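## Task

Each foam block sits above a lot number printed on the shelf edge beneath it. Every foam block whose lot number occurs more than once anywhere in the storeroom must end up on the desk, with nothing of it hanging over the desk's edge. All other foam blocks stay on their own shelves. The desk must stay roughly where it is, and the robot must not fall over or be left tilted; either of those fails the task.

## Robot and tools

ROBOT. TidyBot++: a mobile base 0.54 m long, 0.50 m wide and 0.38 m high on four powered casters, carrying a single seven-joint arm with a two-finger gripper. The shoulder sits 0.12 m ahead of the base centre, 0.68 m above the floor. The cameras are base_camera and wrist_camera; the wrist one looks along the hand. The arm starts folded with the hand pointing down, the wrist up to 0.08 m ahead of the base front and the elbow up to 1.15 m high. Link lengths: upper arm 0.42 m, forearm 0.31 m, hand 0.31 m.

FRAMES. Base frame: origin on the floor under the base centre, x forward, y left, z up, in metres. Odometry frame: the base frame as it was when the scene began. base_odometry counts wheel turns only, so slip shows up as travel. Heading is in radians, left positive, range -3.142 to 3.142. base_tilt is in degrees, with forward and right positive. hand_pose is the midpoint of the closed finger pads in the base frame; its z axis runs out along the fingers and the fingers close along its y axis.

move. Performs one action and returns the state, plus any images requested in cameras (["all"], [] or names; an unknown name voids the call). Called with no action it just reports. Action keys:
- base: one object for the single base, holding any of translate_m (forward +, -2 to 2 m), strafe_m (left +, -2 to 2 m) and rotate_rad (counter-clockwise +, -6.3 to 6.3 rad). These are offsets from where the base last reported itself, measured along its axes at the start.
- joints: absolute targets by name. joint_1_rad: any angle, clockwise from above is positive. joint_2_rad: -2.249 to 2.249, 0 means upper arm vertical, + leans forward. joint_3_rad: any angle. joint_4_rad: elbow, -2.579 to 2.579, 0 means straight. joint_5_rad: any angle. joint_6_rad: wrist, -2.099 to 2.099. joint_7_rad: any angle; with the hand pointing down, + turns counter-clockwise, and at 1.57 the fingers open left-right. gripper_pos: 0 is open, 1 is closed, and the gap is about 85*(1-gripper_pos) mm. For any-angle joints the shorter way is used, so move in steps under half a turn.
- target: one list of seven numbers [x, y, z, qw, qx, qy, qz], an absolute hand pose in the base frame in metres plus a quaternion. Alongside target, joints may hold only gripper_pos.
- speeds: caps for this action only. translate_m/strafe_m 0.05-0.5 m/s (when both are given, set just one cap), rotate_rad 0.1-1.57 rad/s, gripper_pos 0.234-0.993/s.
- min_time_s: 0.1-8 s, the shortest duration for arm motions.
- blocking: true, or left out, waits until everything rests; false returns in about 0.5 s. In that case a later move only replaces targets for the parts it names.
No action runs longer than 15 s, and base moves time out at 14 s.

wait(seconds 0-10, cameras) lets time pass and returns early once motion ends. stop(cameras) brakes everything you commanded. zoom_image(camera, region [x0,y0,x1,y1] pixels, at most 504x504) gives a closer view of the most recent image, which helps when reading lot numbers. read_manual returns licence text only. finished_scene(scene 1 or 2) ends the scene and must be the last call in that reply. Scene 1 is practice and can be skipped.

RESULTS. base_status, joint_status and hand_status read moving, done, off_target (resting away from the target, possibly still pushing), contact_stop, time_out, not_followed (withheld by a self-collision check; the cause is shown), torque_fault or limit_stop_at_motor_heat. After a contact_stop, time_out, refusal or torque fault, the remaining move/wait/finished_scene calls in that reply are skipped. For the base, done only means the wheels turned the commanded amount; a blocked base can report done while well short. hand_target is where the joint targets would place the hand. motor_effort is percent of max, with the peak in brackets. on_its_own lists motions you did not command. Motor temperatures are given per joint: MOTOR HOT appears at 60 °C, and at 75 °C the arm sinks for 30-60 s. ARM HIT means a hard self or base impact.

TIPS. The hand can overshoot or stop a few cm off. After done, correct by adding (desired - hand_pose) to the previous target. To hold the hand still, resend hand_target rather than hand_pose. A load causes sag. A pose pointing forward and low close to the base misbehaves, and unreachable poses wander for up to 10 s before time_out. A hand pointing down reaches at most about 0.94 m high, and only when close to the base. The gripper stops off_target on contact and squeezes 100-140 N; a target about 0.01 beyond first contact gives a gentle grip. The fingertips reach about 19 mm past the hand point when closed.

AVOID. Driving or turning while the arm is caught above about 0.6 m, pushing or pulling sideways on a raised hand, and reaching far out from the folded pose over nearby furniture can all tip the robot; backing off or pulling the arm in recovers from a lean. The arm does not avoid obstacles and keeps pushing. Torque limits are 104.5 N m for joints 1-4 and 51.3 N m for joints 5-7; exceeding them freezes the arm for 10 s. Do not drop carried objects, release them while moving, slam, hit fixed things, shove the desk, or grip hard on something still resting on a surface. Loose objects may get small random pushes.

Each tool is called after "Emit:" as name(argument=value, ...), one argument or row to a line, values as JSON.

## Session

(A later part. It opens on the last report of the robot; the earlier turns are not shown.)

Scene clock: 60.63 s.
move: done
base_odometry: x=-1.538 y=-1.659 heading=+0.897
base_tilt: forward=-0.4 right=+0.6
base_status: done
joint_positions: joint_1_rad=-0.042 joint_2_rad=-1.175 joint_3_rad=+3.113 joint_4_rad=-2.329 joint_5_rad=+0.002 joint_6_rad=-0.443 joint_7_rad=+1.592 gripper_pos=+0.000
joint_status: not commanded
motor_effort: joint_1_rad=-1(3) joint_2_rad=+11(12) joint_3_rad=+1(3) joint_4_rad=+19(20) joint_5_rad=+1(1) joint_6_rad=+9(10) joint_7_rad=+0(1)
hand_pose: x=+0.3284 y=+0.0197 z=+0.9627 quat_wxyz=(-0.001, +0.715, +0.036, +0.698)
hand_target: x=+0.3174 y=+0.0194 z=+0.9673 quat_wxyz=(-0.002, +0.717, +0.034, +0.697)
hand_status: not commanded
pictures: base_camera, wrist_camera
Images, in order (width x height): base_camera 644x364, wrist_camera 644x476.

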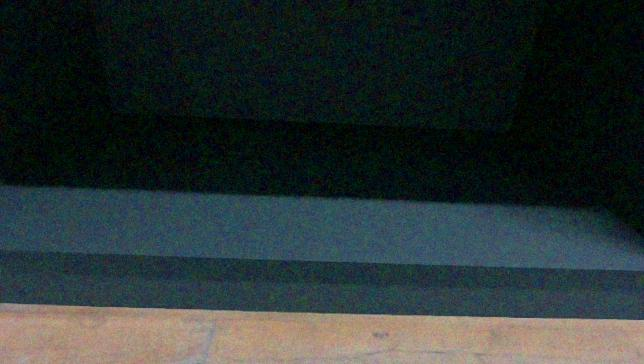

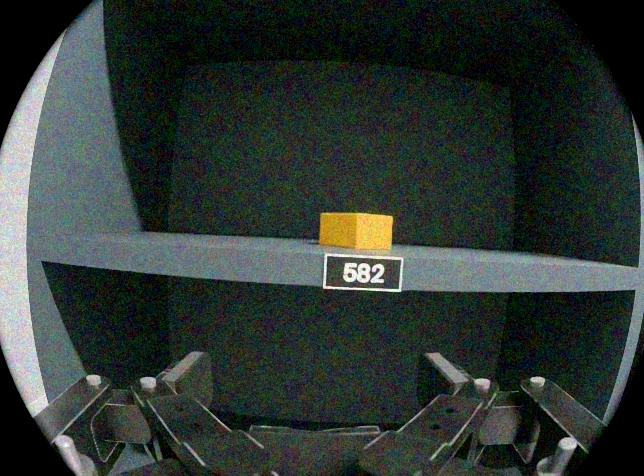

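Emit:
move(
  joints={"joint_6_rad":-1.35},
  base={"rotate_rad":0.05},
  cameras=["wrist_camera"],
)

Emit:
move(
  base={"strafe_m":-0.95},
  cameras=["all"],
)

Emit:
move(
  joints={"joint_6_rad":-0.5},
  cameras=["wrist_camera"],
)

Scene clock: 62.40 s.
move: done
base_odometry: x=-1.538 y=-1.659 heading=+0.947
base_tilt: forward=-0.3 right=+0.6
base_status: done
joint_positions: joint_1_rad=-0.042 joint_2_rad=-1.176 joint_3_rad=+3.113 joint_4_rad=-2.320 joint_5_rad=+0.002 joint_6_rad=-1.296 joint_7_rad=+1.592 gripper_pos=+0.000
joint_status: all done
motor_effort: joint_1_rad=+0(1) joint_2_rad=+13(13) joint_3_rad=+1(2) joint_4_rad=+17(19) joint_5_rad=+1(1) joint_6_rad=+5(10) joint_7_rad=+0(1)
hand_pose: x=+0.2173 y=+0.0075 z=+0.7357 quat_wxyz=(+0.008, +0.938, +0.039, +0.344)
hand_target: x=+0.2051 y=+0.0084 z=+0.7367 quat_wxyz=(+0.006, +0.940, +0.038, +0.339)
hand_status: not commanded
Images, in order (width x height): wrist_camera 644x476.

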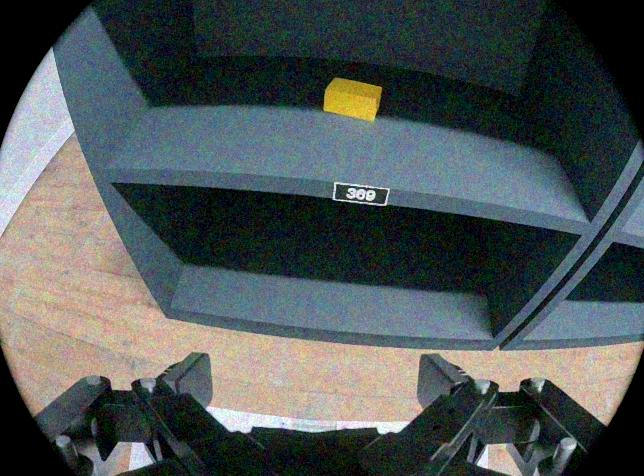

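Scene clock: 65.33 s.
move: done
base_odometry: x=-0.767 y=-2.214 heading=+0.947
base_tilt: forward=-0.4 right=+0.6
base_status: done
joint_positions: joint_1_rad=-0.041 joint_2_rad=-1.176 joint_3_rad=+3.113 joint_4_rad=-2.320 joint_5_rad=+0.002 joint_6_rad=-1.296 joint_7_rad=+1.592 gripper_pos=+0.000
joint_status: not commanded
motor_effort: joint_1_rad=-1(2) joint_2_rad=+14(14) joint_3_rad=+1(2) joint_4_rad=+17(17) joint_5_rad=+1(2) joint_6_rad=+6(7) joint_7_rad=+0(1)
hand_pose: x=+0.2173 y=+0.0075 z=+0.7356 quat_wxyz=(+0.008, +0.938, +0.039, +0.343)
hand_target: x=+0.2051 y=+0.0084 z=+0.7367 quat_wxyz=(+0.006, +0.940, +0.038, +0.339)
hand_status: not commanded
pictures: base_camera, wrist_camera
Images, in order (width x height): base_camera 644x364, wrist_camera 644x476.

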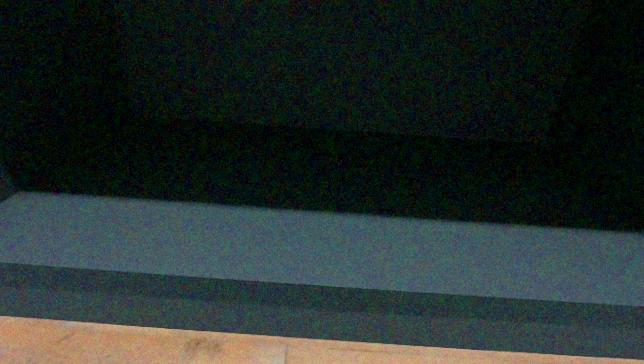

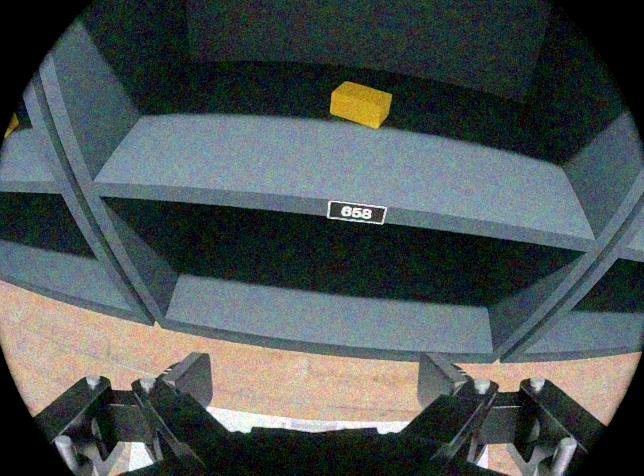

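Scene clock: 66.87 s.
move: done
base_odometry: x=-0.767 y=-2.214 heading=+0.947
base_tilt: forward=-0.4 right=+0.6
base_status: not commanded
joint_positions: joint_1_rad=-0.041 joint_2_rad=-1.176 joint_3_rad=+3.113 joint_4_rad=-2.316 joint_5_rad=+0.002 joint_6_rad=-0.561 joint_7_rad=+1.592 gripper_pos=+0.000
joint_status: all done
motor_effort: joint_1_rad=+0(1) joint_2_rad=+11(14) joint_3_rad=+1(2) joint_4_rad=+19(19) joint_5_rad=+1(1) joint_6_rad=+9(10) joint_7_rad=+0(1)
hand_pose: x=+0.3242 y=+0.0186 z=+0.9343 quat_wxyz=(+0.000, +0.751, +0.037, +0.660)
hand_target: x=+0.3174 y=+0.0194 z=+0.9673 quat_wxyz=(-0.002, +0.717, +0.034, +0.697)
hand_status: not commanded
Images, in order (width x height): wrist_camera 644x476.

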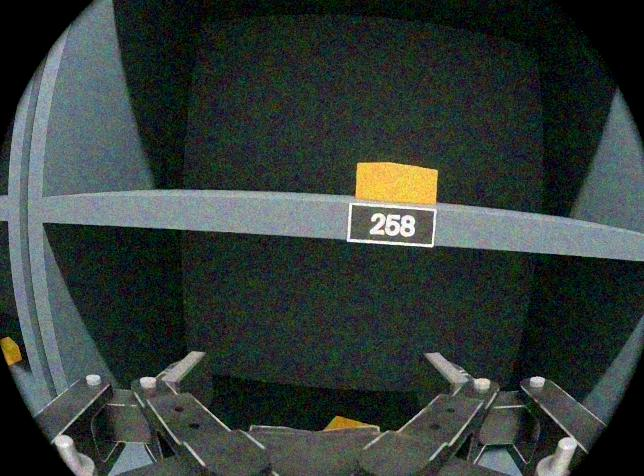

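Emit:
move(
  base={"rotate_rad":-0.08},
)

Emit:
move(
  base={"strafe_m":-0.95},
  cameras=["all"],
)

Emit:
move(
  joints={"joint_6_rad":-1.35},
  cameras=["wrist_camera"],
)

Scene clock: 67.83 s.
move: done
base_odometry: x=-0.766 y=-2.214 heading=+0.867
base_tilt: forward=-0.4 right=+0.6
base_status: done
joint_positions: joint_1_rad=-0.041 joint_2_rad=-1.176 joint_3_rad=+3.113 joint_4_rad=-2.316 joint_5_rad=+0.002 joint_6_rad=-0.561 joint_7_rad=+1.592 gripper_pos=+0.000
joint_status: not commanded
motor_effort: joint_1_rad=-1(1) joint_2_rad=+11(12) joint_3_rad=+2(2) joint_4_rad=+18(19) joint_5_rad=+1(1) joint_6_rad=+9(10) joint_7_rad=+0(1)
hand_pose: x=+0.3242 y=+0.0186 z=+0.9343 quat_wxyz=(+0.000, +0.751, +0.037, +0.660)
hand_target: x=+0.3174 y=+0.0194 z=+0.9673 quat_wxyz=(-0.002, +0.717, +0.034, +0.697)
hand_status: not commanded
pictures: none

Scene clock: 70.67 s.
move: done
base_odometry: x=-0.042 y=-2.829 heading=+0.866
base_tilt: forward=-0.4 right=+0.6
base_status: done
joint_positions: joint_1_rad=-0.041 joint_2_rad=-1.176 joint_3_rad=+3.113 joint_4_rad=-2.316 joint_5_rad=+0.002 joint_6_rad=-0.561 joint_7_rad=+1.592 gripper_pos=+0.000
joint_status: not commanded
motor_effort: joint_1_rad=+0(2) joint_2_rad=+12(12) joint_3_rad=+1(3) joint_4_rad=+18(19) joint_5_rad=+1(1) joint_6_rad=+9(10) joint_7_rad=+0(1)
hand_pose: x=+0.3242 y=+0.0186 z=+0.9343 quat_wxyz=(+0.000, +0.751, +0.037, +0.660)
hand_target: x=+0.3174 y=+0.0194 z=+0.9673 quat_wxyz=(-0.002, +0.717, +0.034, +0.697)
hand_status: not commanded
pictures: base_camera, wrist_camera
Images, in order (width x height): base_camera 644x364, wrist_camera 644x476.

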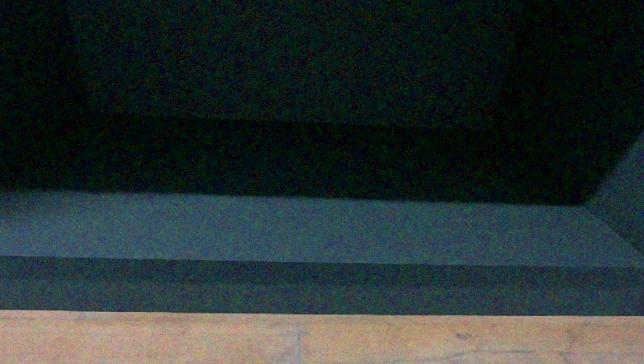

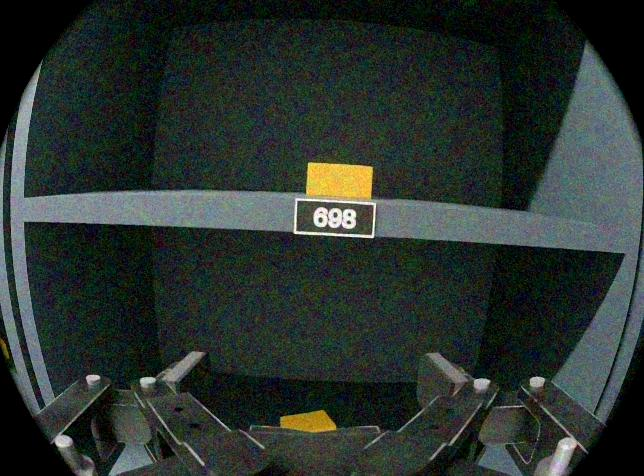

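Scene clock: 72.20 s.
move: done
base_odometry: x=-0.042 y=-2.829 heading=+0.866
base_tilt: forward=-0.4 right=+0.6
base_status: not commanded
joint_positions: joint_1_rad=-0.041 joint_2_rad=-1.176 joint_3_rad=+3.113 joint_4_rad=-2.314 joint_5_rad=+0.002 joint_6_rad=-1.301 joint_7_rad=+1.592 gripper_pos=+0.000
joint_status: all done
motor_effort: joint_1_rad=+0(1) joint_2_rad=+13(14) joint_3_rad=+1(2) joint_4_rad=+17(19) joint_5_rad=+1(1) joint_6_rad=+6(9) joint_7_rad=+0(1)
hand_pose: x=+0.2168 y=+0.0075 z=+0.7377 quat_wxyz=(+0.008, +0.938, +0.039, +0.344)
hand_target: x=+0.2051 y=+0.0084 z=+0.7367 quat_wxyz=(+0.006, +0.940, +0.038, +0.339)
hand_status: not commanded
Images, in order (width x height): wrist_camera 644x476.

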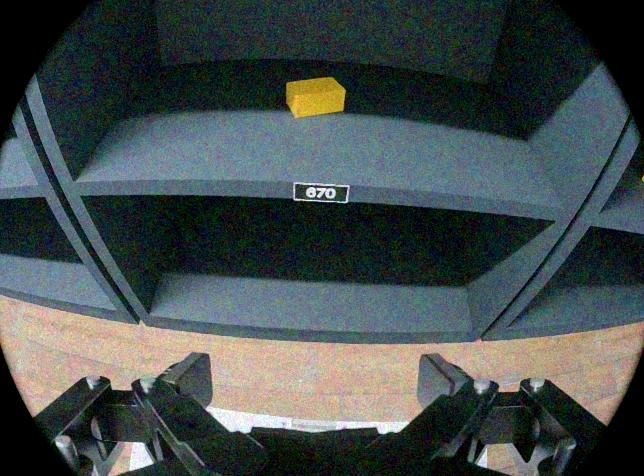

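Emit:
move(
  base={"strafe_m":-0.95},
  cameras=["all"],
)

Emit:
move(
  joints={"joint_6_rad":-0.5},
  cameras=["wrist_camera"],
)

Scene clock: 75.20 s.
move: done
base_odometry: x=+0.682 y=-3.444 heading=+0.865
base_tilt: forward=-0.4 right=+0.6
base_status: done
joint_positions: joint_1_rad=-0.041 joint_2_rad=-1.176 joint_3_rad=+3.113 joint_4_rad=-2.314 joint_5_rad=+0.002 joint_6_rad=-1.301 joint_7_rad=+1.592 gripper_pos=+0.000
joint_status: not commanded
motor_effort: joint_1_rad=+0(2) joint_2_rad=+14(14) joint_3_rad=+1(2) joint_4_rad=+17(17) joint_5_rad=+1(2) joint_6_rad=+6(7) joint_7_rad=+0(1)
hand_pose: x=+0.2168 y=+0.0075 z=+0.7377 quat_wxyz=(+0.008, +0.938, +0.039, +0.344)
hand_target: x=+0.2051 y=+0.0084 z=+0.7367 quat_wxyz=(+0.006, +0.940, +0.038, +0.339)
hand_status: not commanded
pictures: base_camera, wrist_camera
Images, in order (width x height): base_camera 644x364, wrist_camera 644x476.

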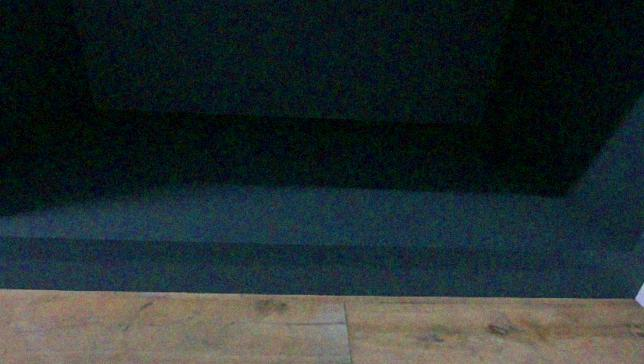

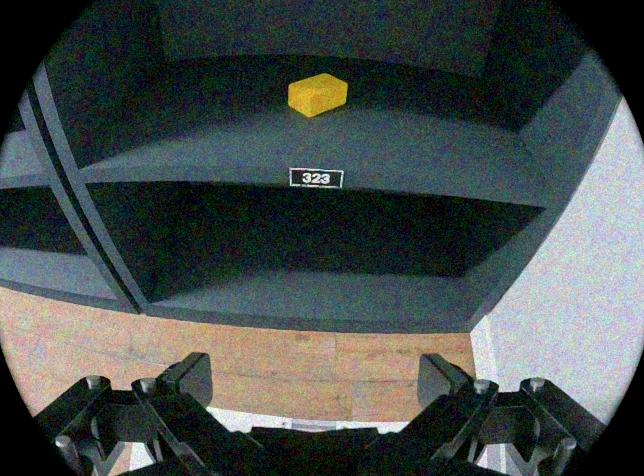

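Scene clock: 76.73 s.
move: done
base_odometry: x=+0.682 y=-3.444 heading=+0.865
base_tilt: forward=-0.4 right=+0.6
base_status: not commanded
joint_positions: joint_1_rad=-0.041 joint_2_rad=-1.176 joint_3_rad=+3.113 joint_4_rad=-2.312 joint_5_rad=+0.002 joint_6_rad=-0.560 joint_7_rad=+1.592 gripper_pos=+0.000
joint_status: all done
motor_effort: joint_1_rad=+0(1) joint_2_rad=+11(13) joint_3_rad=+1(1) joint_4_rad=+18(19) joint_5_rad=+1(1) joint_6_rad=+9(10) joint_7_rad=+0(1)
hand_pose: x=+0.3238 y=+0.0186 z=+0.9366 quat_wxyz=(+0.000, +0.749, +0.036, +0.661)
hand_target: x=+0.3174 y=+0.0194 z=+0.9673 quat_wxyz=(-0.002, +0.717, +0.034, +0.697)
hand_status: not commanded
Images, in order (width x height): wrist_camera 644x476.

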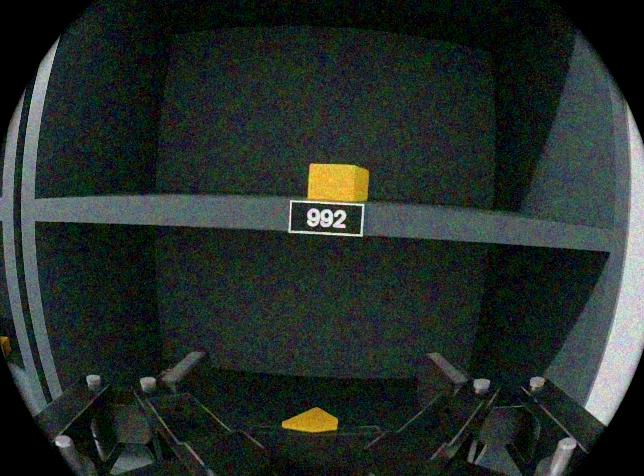

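Emit:
move(
  base={"strafe_m":0.95,"rotate_rad":-0.04},
)

Emit:
move(
  joints={"joint_2_rad":-0.6,"joint_4_rad":-1.7,"joint_6_rad":-0.85},
  cameras=["all"],
)

Emit:
zoom_image(
  camera="wrist_camera",
  region=[200, 60, 500, 360],
)

Scene clock: 80.50 s.
move: done
base_odometry: x=-0.041 y=-2.828 heading=+0.825
base_tilt: forward=-0.4 right=+0.6
base_status: done
joint_positions: joint_1_rad=-0.041 joint_2_rad=-1.176 joint_3_rad=+3.113 joint_4_rad=-2.312 joint_5_rad=+0.002 joint_6_rad=-0.560 joint_7_rad=+1.592 gripper_pos=+0.000
joint_status: not commanded
motor_effort: joint_1_rad=+0(2) joint_2_rad=+12(12) joint_3_rad=+1(3) joint_4_rad=+18(20) joint_5_rad=+1(1) joint_6_rad=+9(10) joint_7_rad=+0(1)
hand_pose: x=+0.3238 y=+0.0186 z=+0.9366 quat_wxyz=(+0.001, +0.749, +0.036, +0.661)
hand_target: x=+0.3174 y=+0.0194 z=+0.9673 quat_wxyz=(-0.002, +0.717, +0.034, +0.697)
hand_status: not commanded
pictures: none

Scene clock: 82.33 s.
move: done
base_odometry: x=-0.041 y=-2.828 heading=+0.825
base_tilt: forward=-0.3 right=+0.6
base_status: not commanded
joint_positions: joint_1_rad=-0.041 joint_2_rad=-0.611 joint_3_rad=+3.113 joint_4_rad=-1.730 joint_5_rad=+0.002 joint_6_rad=-0.791 joint_7_rad=+1.592 gripper_pos=+0.000
joint_status: all done
motor_effort: joint_1_rad=-1(1) joint_2_rad=+1(13) joint_3_rad=+1(2) joint_4_rad=+18(20) joint_5_rad=+1(1) joint_6_rad=+8(10) joint_7_rad=+0(0)
hand_pose: x=+0.4527 y=+0.0289 z=+1.0599 quat_wxyz=(-0.005, +0.815, +0.040, +0.578)
hand_target: x=+0.4494 y=+0.0290 z=+1.0561 quat_wxyz=(-0.007, +0.827, +0.039, +0.561)
hand_status: not commanded
pictures: base_camera, wrist_camera
Images, in order (width x height): base_camera 644x364, wrist_camera 644x476.

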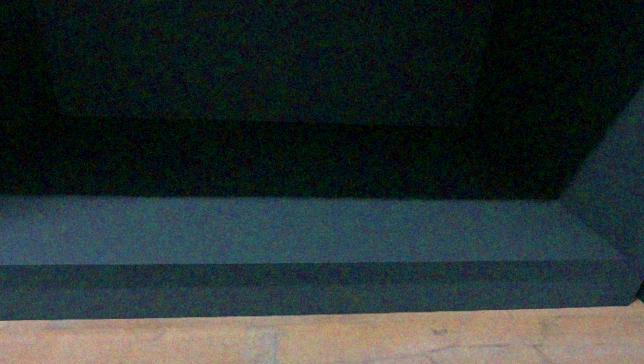

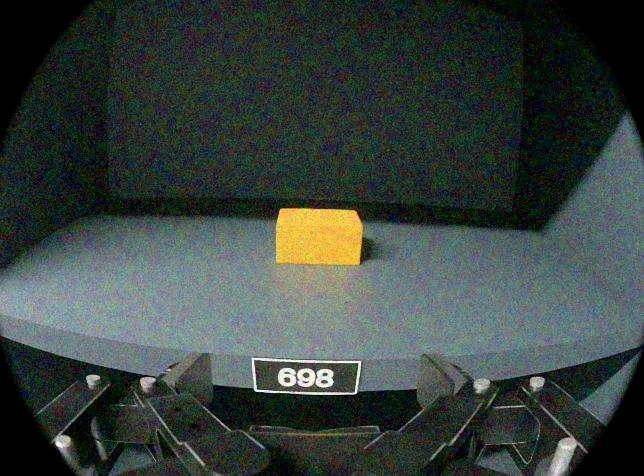

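Scaled by 1.680.

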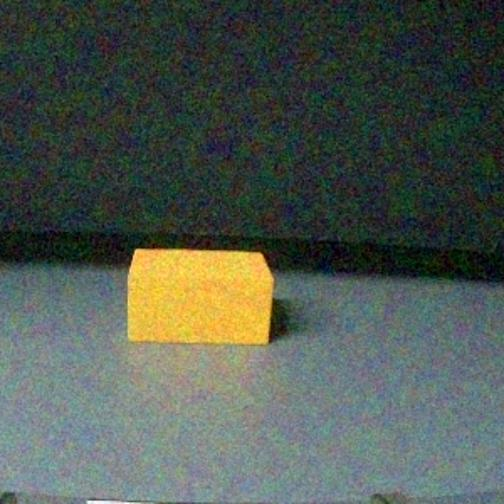

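Emit:
move(
  target=[0.36, -0.1, 1.12, -0.214, 0.766, 0.317, 0.517],
  min_time_s=2,
)

Emit:
move(
  target=[0.40, -0.15, 1.12, -0.395, 0.586, 0.586, 0.395],
  min_time_s=2,
  cameras=["all"],
)

Scene clock: 86.53 s.
move: done
base_odometry: x=-0.041 y=-2.828 heading=+0.825
base_tilt: forward=-0.3 right=+0.6
base_status: not commanded
joint_positions: joint_1_rad=-1.061 joint_2_rad=-0.775 joint_3_rad=+3.796 joint_4_rad=-1.121 joint_5_rad=+0.002 joint_6_rad=-1.537 joint_7_rad=+2.035 gripper_pos=+0.000
joint_status: not commanded
motor_effort: joint_1_rad=+0(1) joint_2_rad=+14(15) joint_3_rad=-6(6) joint_4_rad=+10(19) joint_5_rad=-3(4) joint_6_rad=+7(9) joint_7_rad=+0(1)
hand_pose: x=+0.3725 y=-0.0832 z=+1.1260 quat_wxyz=(-0.208, +0.773, +0.299, +0.519)
hand_target: x=+0.3600 y=-0.1000 z=+1.1200 quat_wxyz=(-0.214, +0.766, +0.317, +0.517)
hand_status: done (0.022 m and 2.3 deg from the pose sent, 0.170 m and 41.0 deg at the start)
pictures: none

Scene clock: 97.07 s.
move: time_out
base_odometry: x=-0.041 y=-2.828 heading=+0.825
base_tilt: forward=-0.3 right=+0.6
base_status: not commanded
joint_positions: joint_1_rad=-2.050 joint_2_rad=-0.775 joint_3_rad=+3.671 joint_4_rad=-0.204 joint_5_rad=+0.370 joint_6_rad=-2.034 joint_7_rad=+2.183 gripper_pos=+0.000
joint_status: not commanded
motor_effort: joint_1_rad=+0(5) joint_2_rad=+25(31) joint_3_rad=-2(6) joint_4_rad=-3(10) joint_5_rad=-3(5) joint_6_rad=+8(9) joint_7_rad=+0(1)
hand_pose: x=+0.4326 y=-0.0967 z=+1.2115 quat_wxyz=(-0.390, +0.560, +0.491, +0.542)
hand_target: x=+0.4327 y=-0.0971 z=+1.2116 quat_wxyz=(-0.390, +0.560, +0.490, +0.542)
hand_status: time_out (0.111 m and 20.3 deg from the pose sent, 0.072 m and 47.3 deg at the start; a joint's target at an end of its range on 276 of 300 steps)
pictures: base_camera, wrist_camera
Images, in order (width x height): base_camera 644x364, wrist_camera 644x476.

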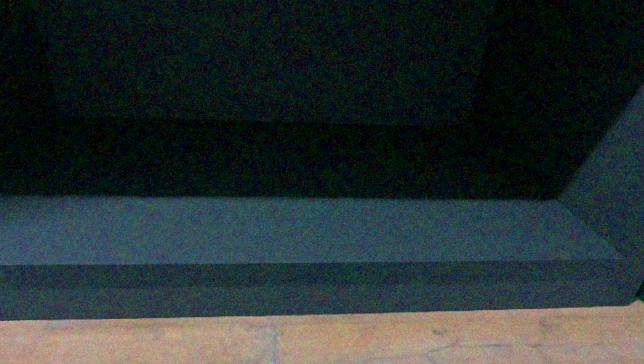

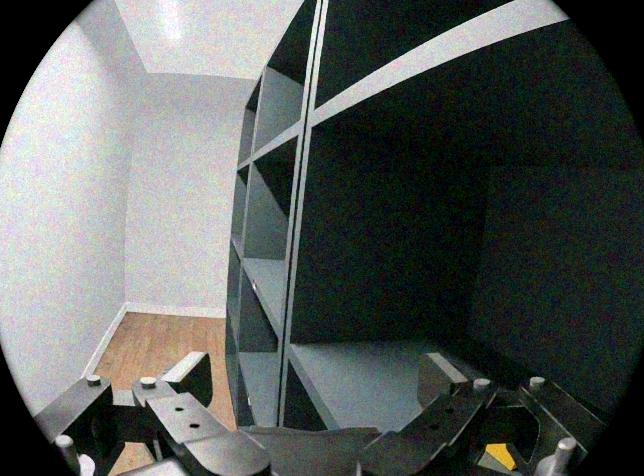

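Emit:
move(
  base={"translate_m":-0.1},
)

Emit:
move(
  joints={"joint_1_rad":-1.061,"joint_2_rad":-0.775,"joint_3_rad":3.796,"joint_4_rad":-1.121,"joint_5_rad":0,"joint_6_rad":-1.537,"joint_7_rad":2.035},
)

Emit:
move(
  joints={"joint_1_rad":-0.03,"joint_2_rad":-0.6,"joint_3_rad":3.12,"joint_4_rad":-1.7,"joint_5_rad":0,"joint_6_rad":-0.75,"joint_7_rad":1.59,"gripper_pos":1},
)

Emit:
move(
  base={"translate_m":0.1},
  cameras=["all"],
)

Scene clock: 100.17 s.
move: done
base_odometry: x=-0.109 y=-2.901 heading=+0.825
base_tilt: forward=-0.4 right=+0.6
base_status: done
joint_positions: joint_1_rad=-2.044 joint_2_rad=-0.773 joint_3_rad=+3.671 joint_4_rad=-0.204 joint_5_rad=+0.370 joint_6_rad=-2.034 joint_7_rad=+2.183 gripper_pos=+0.000
joint_status: not commanded
motor_effort: joint_1_rad=+0(3) joint_2_rad=+26(28) joint_3_rad=-3(3) joint_4_rad=-4(4) joint_5_rad=-3(4) joint_6_rad=+8(9) joint_7_rad=+0(1)
hand_pose: x=+0.4315 y=-0.0975 z=+1.2119 quat_wxyz=(-0.387, +0.562, +0.490, +0.543)
hand_target: x=+0.4327 y=-0.0971 z=+1.2116 quat_wxyz=(-0.390, +0.560, +0.490, +0.542)
hand_status: not commanded
pictures: none

Scene clock: 102.47 s.
move: done
base_odometry: x=-0.109 y=-2.901 heading=+0.825
base_tilt: forward=-0.4 right=+0.6
base_status: not commanded
joint_positions: joint_1_rad=-1.080 joint_2_rad=-0.773 joint_3_rad=+3.774 joint_4_rad=-1.090 joint_5_rad=+0.074 joint_6_rad=-1.603 joint_7_rad=+2.079 gripper_pos=+0.000
joint_status: all done
motor_effort: joint_1_rad=+0(2) joint_2_rad=+15(27) joint_3_rad=-6(6) joint_4_rad=+10(10) joint_5_rad=-3(4) joint_6_rad=+7(9) joint_7_rad=+0(1)
hand_pose: x=+0.3681 y=-0.0942 z=+1.1154 quat_wxyz=(-0.171, +0.780, +0.326, +0.505)
hand_target: x=+0.3724 y=-0.0832 z=+1.1262 quat_wxyz=(-0.208, +0.773, +0.299, +0.519)
hand_status: not commanded
pictures: none

Scene clock: 105.07 s.
move: done
base_odometry: x=-0.109 y=-2.901 heading=+0.825
base_tilt: forward=-0.4 right=+0.6
base_status: not commanded
joint_positions: joint_1_rad=-0.049 joint_2_rad=-0.615 joint_3_rad=+3.136 joint_4_rad=-1.660 joint_5_rad=+0.066 joint_6_rad=-0.818 joint_7_rad=+1.634 gripper_pos=+0.999
joint_status: all done
motor_effort: joint_1_rad=-1(2) joint_2_rad=+1(15) joint_3_rad=+1(7) joint_4_rad=+17(18) joint_5_rad=+1(4) joint_6_rad=+9(10) joint_7_rad=-1(1)
hand_pose: x=+0.4460 y=+0.0055 z=+1.0942 quat_wxyz=(+0.037, +0.800, +0.052, +0.596)
hand_target: x=+0.4600 y=+0.0226 z=+1.0857 quat_wxyz=(-0.004, +0.798, +0.030, +0.602)
hand_status: not commanded
pictures: none

Scene clock: 106.33 s.
move: done
base_odometry: x=-0.041 y=-2.828 heading=+0.825
base_tilt: forward=-0.3 right=+0.6
base_status: done
joint_positions: joint_1_rad=-0.048 joint_2_rad=-0.596 joint_3_rad=+3.134 joint_4_rad=-1.663 joint_5_rad=+0.065 joint_6_rad=-0.813 joint_7_rad=+1.633 gripper_pos=+0.999
joint_status: not commanded
motor_effort: joint_1_rad=-1(1) joint_2_rad=+1(6) joint_3_rad=+1(2) joint_4_rad=+18(19) joint_5_rad=+1(1) joint_6_rad=+9(10) joint_7_rad=+0(1)
hand_pose: x=+0.4544 y=+0.0067 z=+1.0874 quat_wxyz=(+0.036, +0.805, +0.053, +0.589)
hand_target: x=+0.4600 y=+0.0226 z=+1.0857 quat_wxyz=(-0.004, +0.798, +0.030, +0.602)
hand_status: not commanded
pictures: base_camera, wrist_camera
Images, in order (width x height): base_camera 644x364, wrist_camera 644x476.

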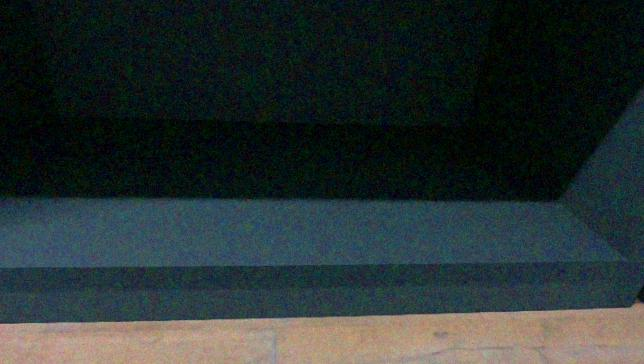

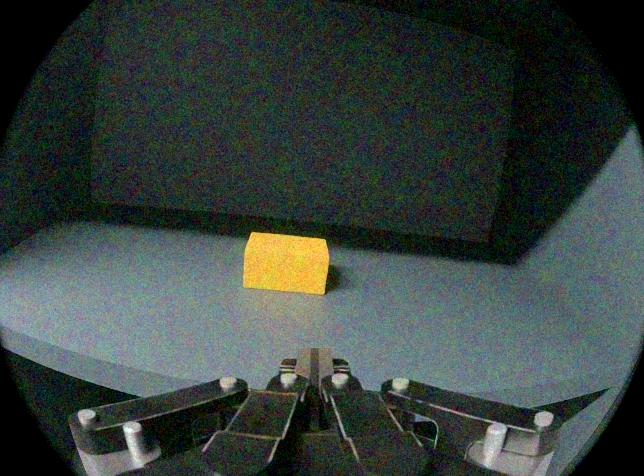

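Emit:
move(
  target=[0.58, 0.088, 1.06, 0, 0.843, 0, 0.537],
  min_time_s=1.5,
  cameras=["wrist_camera"],
)

Emit:
move(
  target=[0.71, 0.088, 1.045, 0, 0.843, 0, 0.537],
  min_time_s=3,
  cameras=["wrist_camera"],
)

Scene clock: 108.77 s.
move: done
base_odometry: x=-0.041 y=-2.828 heading=+0.825
base_tilt: forward=-0.4 right=+0.6
base_status: not commanded
joint_positions: joint_1_rad=+0.084 joint_2_rad=-0.267 joint_3_rad=+2.813 joint_4_rad=-1.500 joint_5_rad=+0.166 joint_6_rad=-0.813 joint_7_rad=+1.275 gripper_pos=+0.999
joint_status: not commanded
motor_effort: joint_1_rad=+0(1) joint_2_rad=-9(10) joint_3_rad=+2(2) joint_4_rad=+18(19) joint_5_rad=+2(3) joint_6_rad=+8(9) joint_7_rad=+0(1)
hand_pose: x=+0.5700 y=+0.1029 z=+1.0471 quat_wxyz=(-0.021, +0.851, +0.013, +0.525)
hand_target: x=+0.5800 y=+0.0880 z=+1.0600 quat_wxyz=(+0.000, +0.843, +0.000, +0.537)
hand_status: done (0.022 m and 3.3 deg from the pose sent, 0.152 m and 10.4 deg at the start)
Images, in order (width x height): wrist_camera 644x476.

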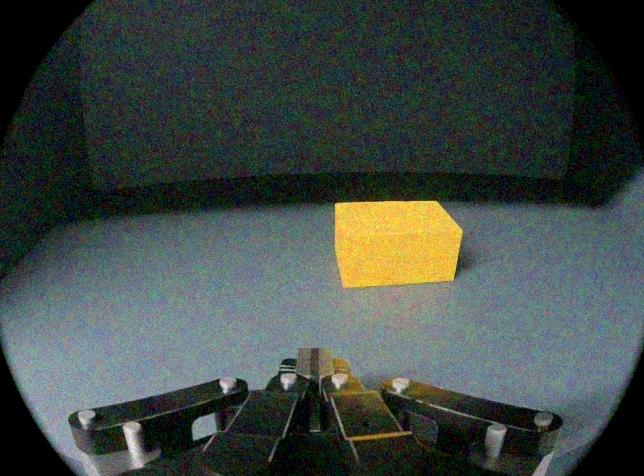

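Scene clock: 112.07 s.
move: done
base_odometry: x=-0.041 y=-2.828 heading=+0.825
base_tilt: forward=-0.3 right=+0.6
base_status: not commanded
joint_positions: joint_1_rad=-0.181 joint_2_rad=+0.007 joint_3_rad=+3.047 joint_4_rad=-1.321 joint_5_rad=+0.314 joint_6_rad=-0.792 joint_7_rad=+1.203 gripper_pos=+0.999
joint_status: not commanded
motor_effort: joint_1_rad=+0(1) joint_2_rad=-18(19) joint_3_rad=+0(2) joint_4_rad=+19(20) joint_5_rad=+3(3) joint_6_rad=+8(9) joint_7_rad=+0(1)
hand_pose: x=+0.6858 y=+0.0902 z=+1.0259 quat_wxyz=(-0.010, +0.863, +0.001, +0.506)
hand_target: x=+0.7100 y=+0.0880 z=+1.0450 quat_wxyz=(+0.000, +0.843, +0.000, +0.537)
hand_status: done (0.031 m and 4.4 deg from the pose sent, 0.141 m and 3.3 deg at the start)
Images, in order (width x height): wrist_camera 644x476.

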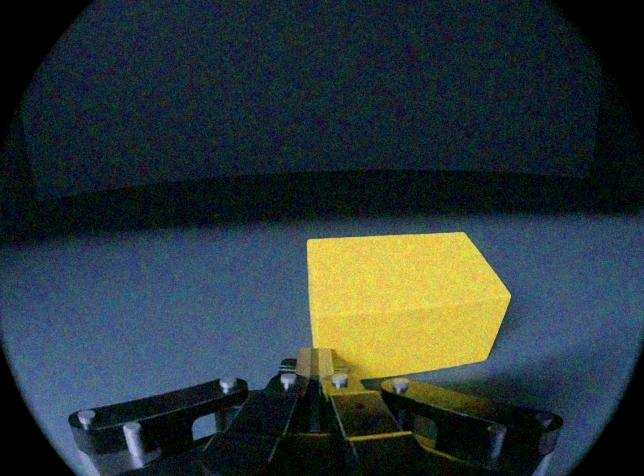

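Emit:
move(
  target=[0.78, 0.07, 1.055, 0, 0.843, 0, 0.537],
  min_time_s=2.5,
  cameras=["wrist_camera"],
)

Scene clock: 115.00 s.
move: done
base_odometry: x=-0.041 y=-2.828 heading=+0.825
base_tilt: forward=-0.3 right=+0.6
base_status: not commanded
joint_positions: joint_1_rad=-0.199 joint_2_rad=+0.161 joint_3_rad=+3.180 joint_4_rad=-1.098 joint_5_rad=+0.283 joint_6_rad=-0.792 joint_7_rad=+1.291 gripper_pos=+0.999
joint_status: not commanded
motor_effort: joint_1_rad=+0(1) joint_2_rad=-22(23) joint_3_rad=+0(1) joint_4_rad=+19(19) joint_5_rad=+3(3) joint_6_rad=+8(9) joint_7_rad=+0(1)
hand_pose: x=+0.7606 y=+0.0451 z=+1.0583 quat_wxyz=(+0.024, +0.847, -0.016, +0.532)
hand_target: x=+0.7800 y=+0.0700 z=+1.0550 quat_wxyz=(+0.000, +0.843, +0.000, +0.537)
hand_status: done (0.032 m and 3.4 deg from the pose sent, 0.101 m and 4.4 deg at the start)
Images, in order (width x height): wrist_camera 644x476.

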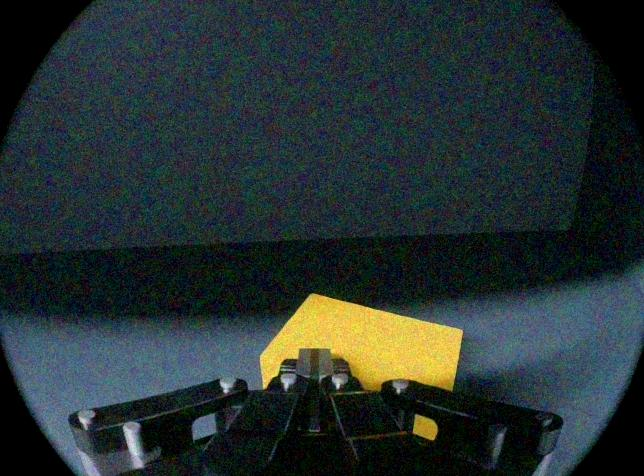

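Emit:
move(
  target=[0.56, 0.06, 1.12, 0, 0.843, 0, 0.537],
  min_time_s=2,
  cameras=["wrist_camera"],
)

Scene clock: 118.00 s.
move: done
base_odometry: x=-0.041 y=-2.828 heading=+0.825
base_tilt: forward=-0.3 right=+0.6
base_status: not commanded
joint_positions: joint_1_rad=+0.027 joint_2_rad=-0.239 joint_3_rad=+2.934 joint_4_rad=-1.227 joint_5_rad=+0.227 joint_6_rad=-0.942 joint_7_rad=+1.321 gripper_pos=+0.999
joint_status: not commanded
motor_effort: joint_1_rad=+0(1) joint_2_rad=-8(25) joint_3_rad=+1(2) joint_4_rad=+17(19) joint_5_rad=+3(3) joint_6_rad=+9(9) joint_7_rad=+0(1)
hand_pose: x=+0.5683 y=+0.0470 z=+1.1592 quat_wxyz=(+0.011, +0.815, -0.014, +0.579)
hand_target: x=+0.5600 y=+0.0600 z=+1.1200 quat_wxyz=(+0.000, +0.843, +0.000, +0.537)
hand_status: done (0.042 m and 6.2 deg from the pose sent, 0.210 m and 3.4 deg at the start)
Images, in order (width x height): wrist_camera 644x476.

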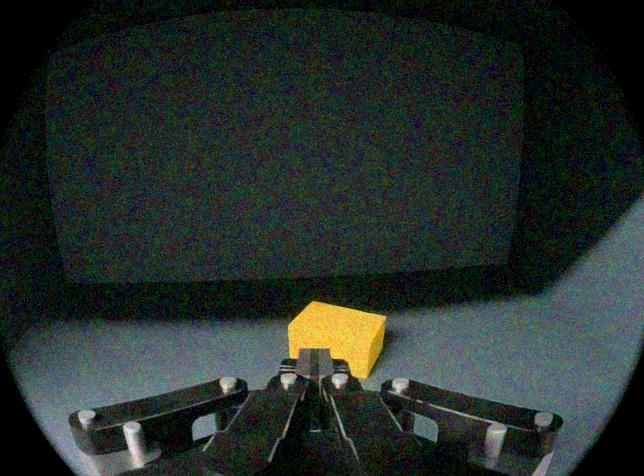

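Emit:
move(
  target=[0.66, 0.085, 1.05, 0, 0.843, 0, 0.537],
  min_time_s=2,
)

Emit:
move(
  target=[0.74, 0.085, 1.045, 0, 0.843, 0, 0.537],
  min_time_s=2,
  cameras=["wrist_camera"],
)

Emit:
move(
  target=[0.82, 0.085, 1.035, 0, 0.843, 0, 0.537],
  min_time_s=2,
  cameras=["wrist_camera"],
)

Scene clock: 120.73 s.
move: done
base_odometry: x=-0.041 y=-2.828 heading=+0.825
base_tilt: forward=-0.3 right=+0.6
base_status: not commanded
joint_positions: joint_1_rad=-0.068 joint_2_rad=-0.098 joint_3_rad=+2.934 joint_4_rad=-1.341 joint_5_rad=+0.303 joint_6_rad=-0.815 joint_7_rad=+1.198 gripper_pos=+0.999
joint_status: not commanded
motor_effort: joint_1_rad=+0(1) joint_2_rad=-14(15) joint_3_rad=+0(1) joint_4_rad=+18(19) joint_5_rad=+3(3) joint_6_rad=+8(9) joint_7_rad=+0(1)
hand_pose: x=+0.6418 y=+0.0865 z=+1.0656 quat_wxyz=(-0.014, +0.847, -0.004, +0.532)
hand_target: x=+0.6600 y=+0.0850 z=+1.0500 quat_wxyz=(+0.000, +0.843, +0.000, +0.537)
hand_status: done (0.024 m and 1.8 deg from the pose sent, 0.148 m and 6.2 deg at the start)
pictures: none

Scene clock: 123.03 s.
move: done
base_odometry: x=-0.041 y=-2.828 heading=+0.825
base_tilt: forward=-0.3 right=+0.6
base_status: not commanded
joint_positions: joint_1_rad=-0.217 joint_2_rad=+0.071 joint_3_rad=+3.119 joint_4_rad=-1.248 joint_5_rad=+0.303 joint_6_rad=-0.786 joint_7_rad=+1.198 gripper_pos=+0.999
joint_status: not commanded
motor_effort: joint_1_rad=+0(1) joint_2_rad=-19(21) joint_3_rad=+0(1) joint_4_rad=+18(19) joint_5_rad=+3(3) joint_6_rad=+8(8) joint_7_rad=+0(1)
hand_pose: x=+0.7167 y=+0.0789 z=+1.0312 quat_wxyz=(-0.009, +0.859, -0.018, +0.511)
hand_target: x=+0.7400 y=+0.0850 z=+1.0450 quat_wxyz=(+0.000, +0.843, +0.000, +0.537)
hand_status: done (0.028 m and 4.2 deg from the pose sent, 0.100 m and 1.8 deg at the start)
Images, in order (width x height): wrist_camera 644x476.

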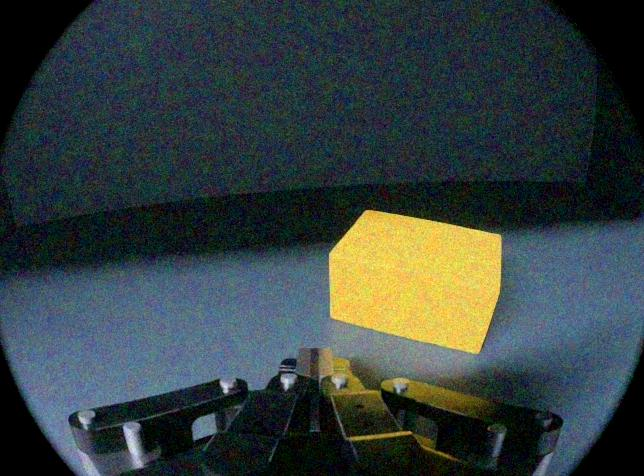

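Scene clock: 125.33 s.
move: done
base_odometry: x=-0.041 y=-2.828 heading=+0.825
base_tilt: forward=-0.3 right=+0.6
base_status: not commanded
joint_positions: joint_1_rad=-0.241 joint_2_rad=+0.255 joint_3_rad=+3.227 joint_4_rad=-1.036 joint_5_rad=+0.276 joint_6_rad=-0.785 joint_7_rad=+1.276 gripper_pos=+0.999
joint_status: not commanded
motor_effort: joint_1_rad=+0(1) joint_2_rad=-26(27) joint_3_rad=+1(1) joint_4_rad=+19(20) joint_5_rad=+3(3) joint_6_rad=+7(9) joint_7_rad=+0(1)
hand_pose: x=+0.7977 y=+0.0566 z=+1.0344 quat_wxyz=(+0.026, +0.852, -0.019, +0.522)
hand_target: x=+0.8200 y=+0.0850 z=+1.0350 quat_wxyz=(+0.000, +0.843, +0.000, +0.537)
hand_status: done (0.036 m and 4.2 deg from the pose sent, 0.104 m and 4.2 deg at the start)
Images, in order (width x height): wrist_camera 644x476.

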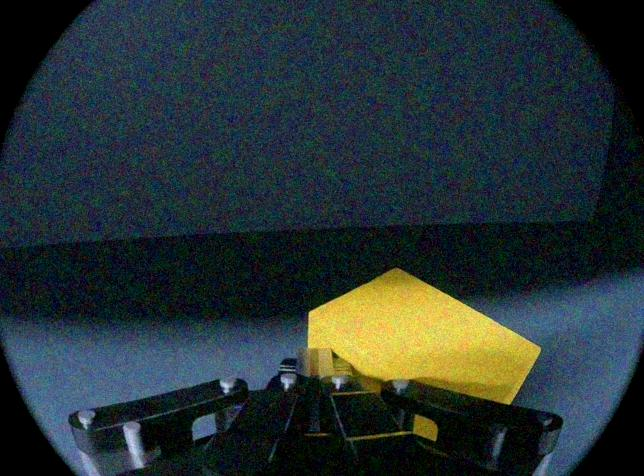

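Emit:
move(
  target=[0.86, 0.075, 1.035, 0, 0.843, 0, 0.537],
  min_time_s=2,
  cameras=["wrist_camera"],
)

Emit:
move(
  target=[0.56, 0.06, 1.12, 0, 0.843, 0, 0.537],
  min_time_s=2,
  cameras=["wrist_camera"],
)

Scene clock: 127.90 s.
move: done
base_odometry: x=-0.041 y=-2.828 heading=+0.825
base_tilt: forward=-0.3 right=+0.6
base_status: not commanded
joint_positions: joint_1_rad=-0.233 joint_2_rad=+0.357 joint_3_rad=+3.232 joint_4_rad=-0.878 joint_5_rad=+0.195 joint_6_rad=-0.785 joint_7_rad=+1.350 gripper_pos=+0.999
joint_status: not commanded
motor_effort: joint_1_rad=+0(1) joint_2_rad=-28(30) joint_3_rad=+0(1) joint_4_rad=+18(19) joint_5_rad=+2(3) joint_6_rad=+8(9) joint_7_rad=+0(1)
hand_pose: x=+0.8388 y=+0.0772 z=+1.0501 quat_wxyz=(+0.009, +0.841, -0.001, +0.540)
hand_target: x=+0.8600 y=+0.0750 z=+1.0350 quat_wxyz=(+0.000, +0.843, +0.000, +0.537)
hand_status: done (0.026 m and 1.2 deg from the pose sent, 0.065 m and 4.2 deg at the start)
Images, in order (width x height): wrist_camera 644x476.

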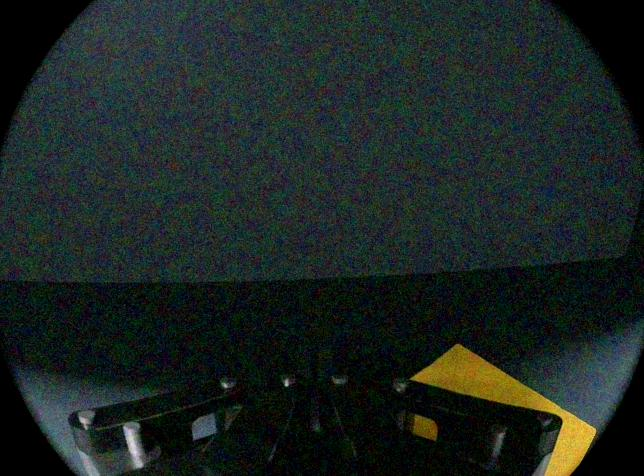

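Scene clock: 130.47 s.
move: done
base_odometry: x=-0.041 y=-2.828 heading=+0.825
base_tilt: forward=-0.3 right=+0.6
base_status: not commanded
joint_positions: joint_1_rad=+0.028 joint_2_rad=-0.242 joint_3_rad=+2.933 joint_4_rad=-1.226 joint_5_rad=+0.195 joint_6_rad=-0.941 joint_7_rad=+1.350 gripper_pos=+0.999
joint_status: not commanded
motor_effort: joint_1_rad=+0(1) joint_2_rad=-8(31) joint_3_rad=+1(2) joint_4_rad=+17(20) joint_5_rad=+2(3) joint_6_rad=+9(9) joint_7_rad=+0(1)
hand_pose: x=+0.5664 y=+0.0554 z=+1.1593 quat_wxyz=(+0.004, +0.816, -0.002, +0.579)
hand_target: x=+0.5600 y=+0.0600 z=+1.1200 quat_wxyz=(+0.000, +0.843, +0.000, +0.537)
hand_status: done (0.040 m and 5.7 deg from the pose sent, 0.288 m and 1.2 deg at the start)
Images, in order (width x height): wrist_camera 644x476.

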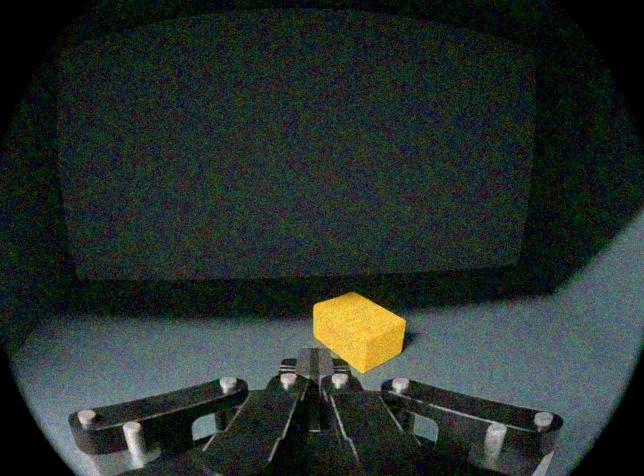

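Emit:
move(
  target=[0.50, -0.12, 1.14, -0.182, 0.784, 0.270, 0.529],
  joints={"gripper_pos":0},
  min_time_s=2,
)

Emit:
move(
  target=[0.66, -0.072, 1.09, -0.182, 0.784, 0.270, 0.529],
  min_time_s=2,
  cameras=["wrist_camera"],
)

Scene clock: 133.80 s.
move: done
base_odometry: x=-0.041 y=-2.828 heading=+0.825
base_tilt: forward=-0.4 right=+0.6
base_status: not commanded
joint_positions: joint_1_rad=-1.383 joint_2_rad=-0.661 joint_3_rad=+4.041 joint_4_rad=-0.940 joint_5_rad=+0.195 joint_6_rad=-1.426 joint_7_rad=+2.029 gripper_pos=+0.000
joint_status: all done
motor_effort: joint_1_rad=-1(1) joint_2_rad=+15(16) joint_3_rad=-7(7) joint_4_rad=+10(18) joint_5_rad=-3(3) joint_6_rad=+8(9) joint_7_rad=+0(1)
hand_pose: x=+0.5123 y=-0.1131 z=+1.1453 quat_wxyz=(-0.156, +0.792, +0.249, +0.534)
hand_target: x=+0.5000 y=-0.1200 z=+1.1400 quat_wxyz=(-0.182, +0.784, +0.270, +0.529)
hand_status: done (0.015 m and 3.9 deg from the pose sent, 0.189 m and 38.5 deg at the start)
pictures: none

Scene clock: 136.10 s.
move: done
base_odometry: x=-0.041 y=-2.828 heading=+0.825
base_tilt: forward=-0.3 right=+0.6
base_status: not commanded
joint_positions: joint_1_rad=-1.816 joint_2_rad=-0.703 joint_3_rad=+4.266 joint_4_rad=-0.939 joint_5_rad=+0.288 joint_6_rad=-1.298 joint_7_rad=+2.029 gripper_pos=+0.000
joint_status: not commanded
motor_effort: joint_1_rad=+0(1) joint_2_rad=+19(20) joint_3_rad=-9(9) joint_4_rad=+11(11) joint_5_rad=-3(4) joint_6_rad=+8(8) joint_7_rad=+0(1)
hand_pose: x=+0.6296 y=-0.0386 z=+1.1003 quat_wxyz=(-0.209, +0.782, +0.293, +0.510)
hand_target: x=+0.6600 y=-0.0720 z=+1.0900 quat_wxyz=(-0.182, +0.784, +0.270, +0.529)
hand_status: done (0.046 m and 4.6 deg from the pose sent, 0.163 m and 3.9 deg at the start)
Images, in order (width x height): wrist_camera 644x476.

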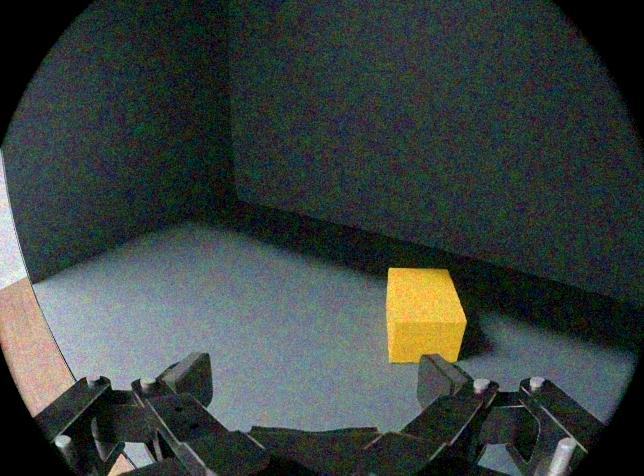

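Emit:
move(
  target=[0.71, -0.132, 1.06, -0.174, 0.786, 0.258, 0.534],
  min_time_s=2,
  cameras=["wrist_camera"],
)

Scene clock: 138.70 s.
move: done
base_odometry: x=-0.041 y=-2.828 heading=+0.825
base_tilt: forward=-0.3 right=+0.6
base_status: not commanded
joint_positions: joint_1_rad=-1.937 joint_2_rad=-0.815 joint_3_rad=+4.292 joint_4_rad=-0.839 joint_5_rad=+0.432 joint_6_rad=-1.298 joint_7_rad=+2.064 gripper_pos=+0.000
joint_status: not commanded
motor_effort: joint_1_rad=+0(1) joint_2_rad=+24(25) joint_3_rad=-10(10) joint_4_rad=+7(11) joint_5_rad=-4(4) joint_6_rad=+8(8) joint_7_rad=+0(1)
hand_pose: x=+0.6840 y=-0.0926 z=+1.0816 quat_wxyz=(-0.205, +0.778, +0.270, +0.529)
hand_target: x=+0.7100 y=-0.1320 z=+1.0600 quat_wxyz=(-0.174, +0.786, +0.258, +0.534)
hand_status: done (0.052 m and 4.0 deg from the pose sent, 0.130 m and 6.3 deg at the start)
Images, in order (width x height): wrist_camera 644x476.

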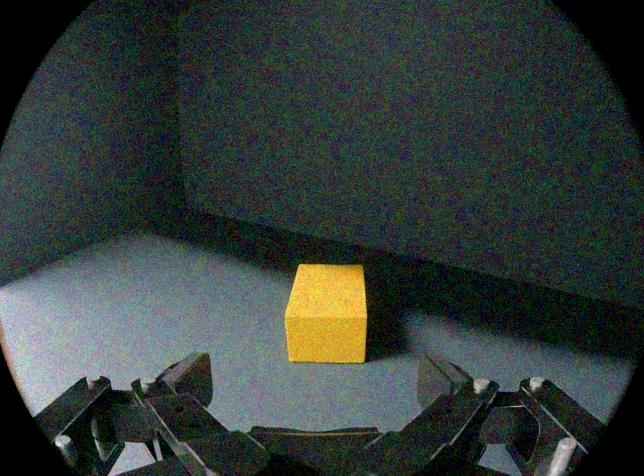

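Emit:
move(
  target=[0.765, -0.09, 1.025, -0.174, 0.786, 0.258, 0.534],
  min_time_s=2,
  cameras=["wrist_camera"],
)

Scene clock: 141.13 s.
move: done
base_odometry: x=-0.041 y=-2.828 heading=+0.825
base_tilt: forward=-0.3 right=+0.6
base_status: not commanded
joint_positions: joint_1_rad=-2.050 joint_2_rad=-0.848 joint_3_rad=+4.360 joint_4_rad=-0.860 joint_5_rad=+0.497 joint_6_rad=-1.205 joint_7_rad=+2.065 gripper_pos=+0.000
joint_status: not commanded
motor_effort: joint_1_rad=-1(1) joint_2_rad=+26(27) joint_3_rad=-10(11) joint_4_rad=+7(9) joint_5_rad=-3(4) joint_6_rad=+7(8) joint_7_rad=+0(1)
hand_pose: x=+0.7344 y=-0.0690 z=+1.0542 quat_wxyz=(-0.198, +0.779, +0.272, +0.529)
hand_target: x=+0.7650 y=-0.0900 z=+1.0250 quat_wxyz=(-0.174, +0.786, +0.258, +0.534)
hand_status: done (0.047 m and 3.4 deg from the pose sent, 0.099 m and 4.0 deg at the start)
Images, in order (width x height): wrist_camera 644x476.

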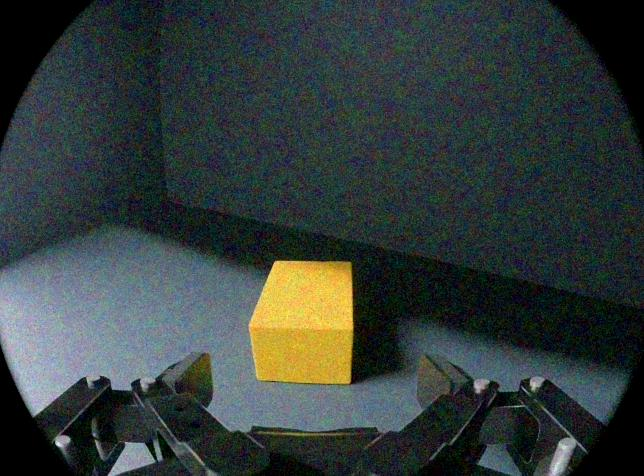

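Emit:
move(
  target=[0.82, -0.028, 1.017, -0.174, 0.786, 0.258, 0.534],
  min_time_s=2,
  cameras=["wrist_camera"],
)

Scene clock: 143.57 s.
move: done
base_odometry: x=-0.041 y=-2.828 heading=+0.825
base_tilt: forward=-0.3 right=+0.6
base_status: not commanded
joint_positions: joint_1_rad=-2.250 joint_2_rad=-0.852 joint_3_rad=+4.428 joint_4_rad=-0.850 joint_5_rad=+0.601 joint_6_rad=-1.143 joint_7_rad=+2.050 gripper_pos=+0.000
joint_status: not commanded
motor_effort: joint_1_rad=+0(1) joint_2_rad=+27(28) joint_3_rad=-11(11) joint_4_rad=+8(9) joint_5_rad=-3(4) joint_6_rad=+8(8) joint_7_rad=+0(1)
hand_pose: x=+0.7802 y=+0.0102 z=+1.0330 quat_wxyz=(-0.186, +0.775, +0.310, +0.519)
hand_target: x=+0.8200 y=-0.0280 z=+1.0170 quat_wxyz=(-0.174, +0.786, +0.258, +0.534)
hand_status: done (0.057 m and 6.5 deg from the pose sent, 0.102 m and 3.4 deg at the start)
Images, in order (width x height): wrist_camera 644x476.

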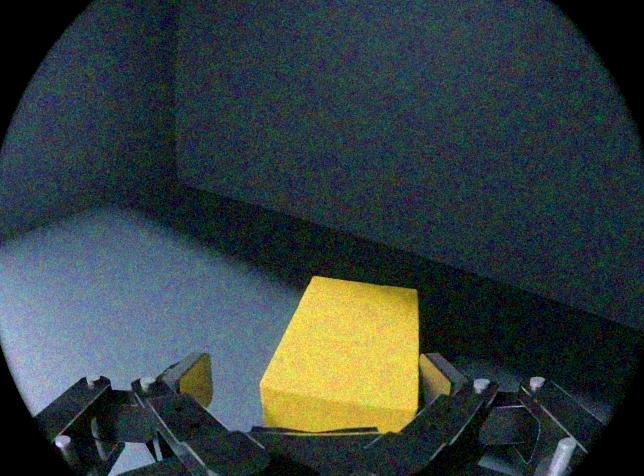

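Emit:
move(
  joints={"gripper_pos":0.42},
  speeds={"gripper_pos":0.234},
  cameras=["wrist_camera"],
)

Scene clock: 146.50 s.
move: off_target
base_odometry: x=-0.041 y=-2.828 heading=+0.825
base_tilt: forward=-0.3 right=+0.6
base_status: not commanded
joint_positions: joint_1_rad=-2.250 joint_2_rad=-0.852 joint_3_rad=+4.428 joint_4_rad=-0.849 joint_5_rad=+0.602 joint_6_rad=-1.139 joint_7_rad=+2.049 gripper_pos=+0.399
joint_status: gripper_pos off_target (ended at +0.399, target +0.420)
motor_effort: joint_1_rad=+0(1) joint_2_rad=+27(28) joint_3_rad=-10(11) joint_4_rad=+8(9) joint_5_rad=-2(3) joint_6_rad=+8(8) joint_7_rad=+0(1)
hand_pose: x=+0.7810 y=+0.0096 z=+1.0339 quat_wxyz=(-0.186, +0.774, +0.308, +0.521)
hand_target: x=+0.8200 y=-0.0280 z=+1.0170 quat_wxyz=(-0.174, +0.786, +0.258, +0.534)
hand_status: not commanded
Images, in order (width x height): wrist_camera 644x476.

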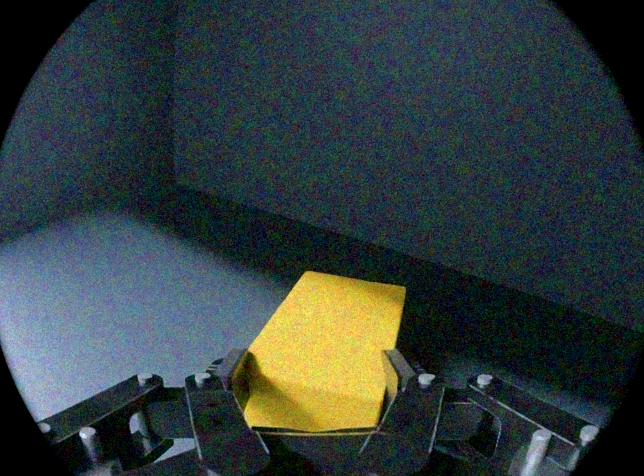

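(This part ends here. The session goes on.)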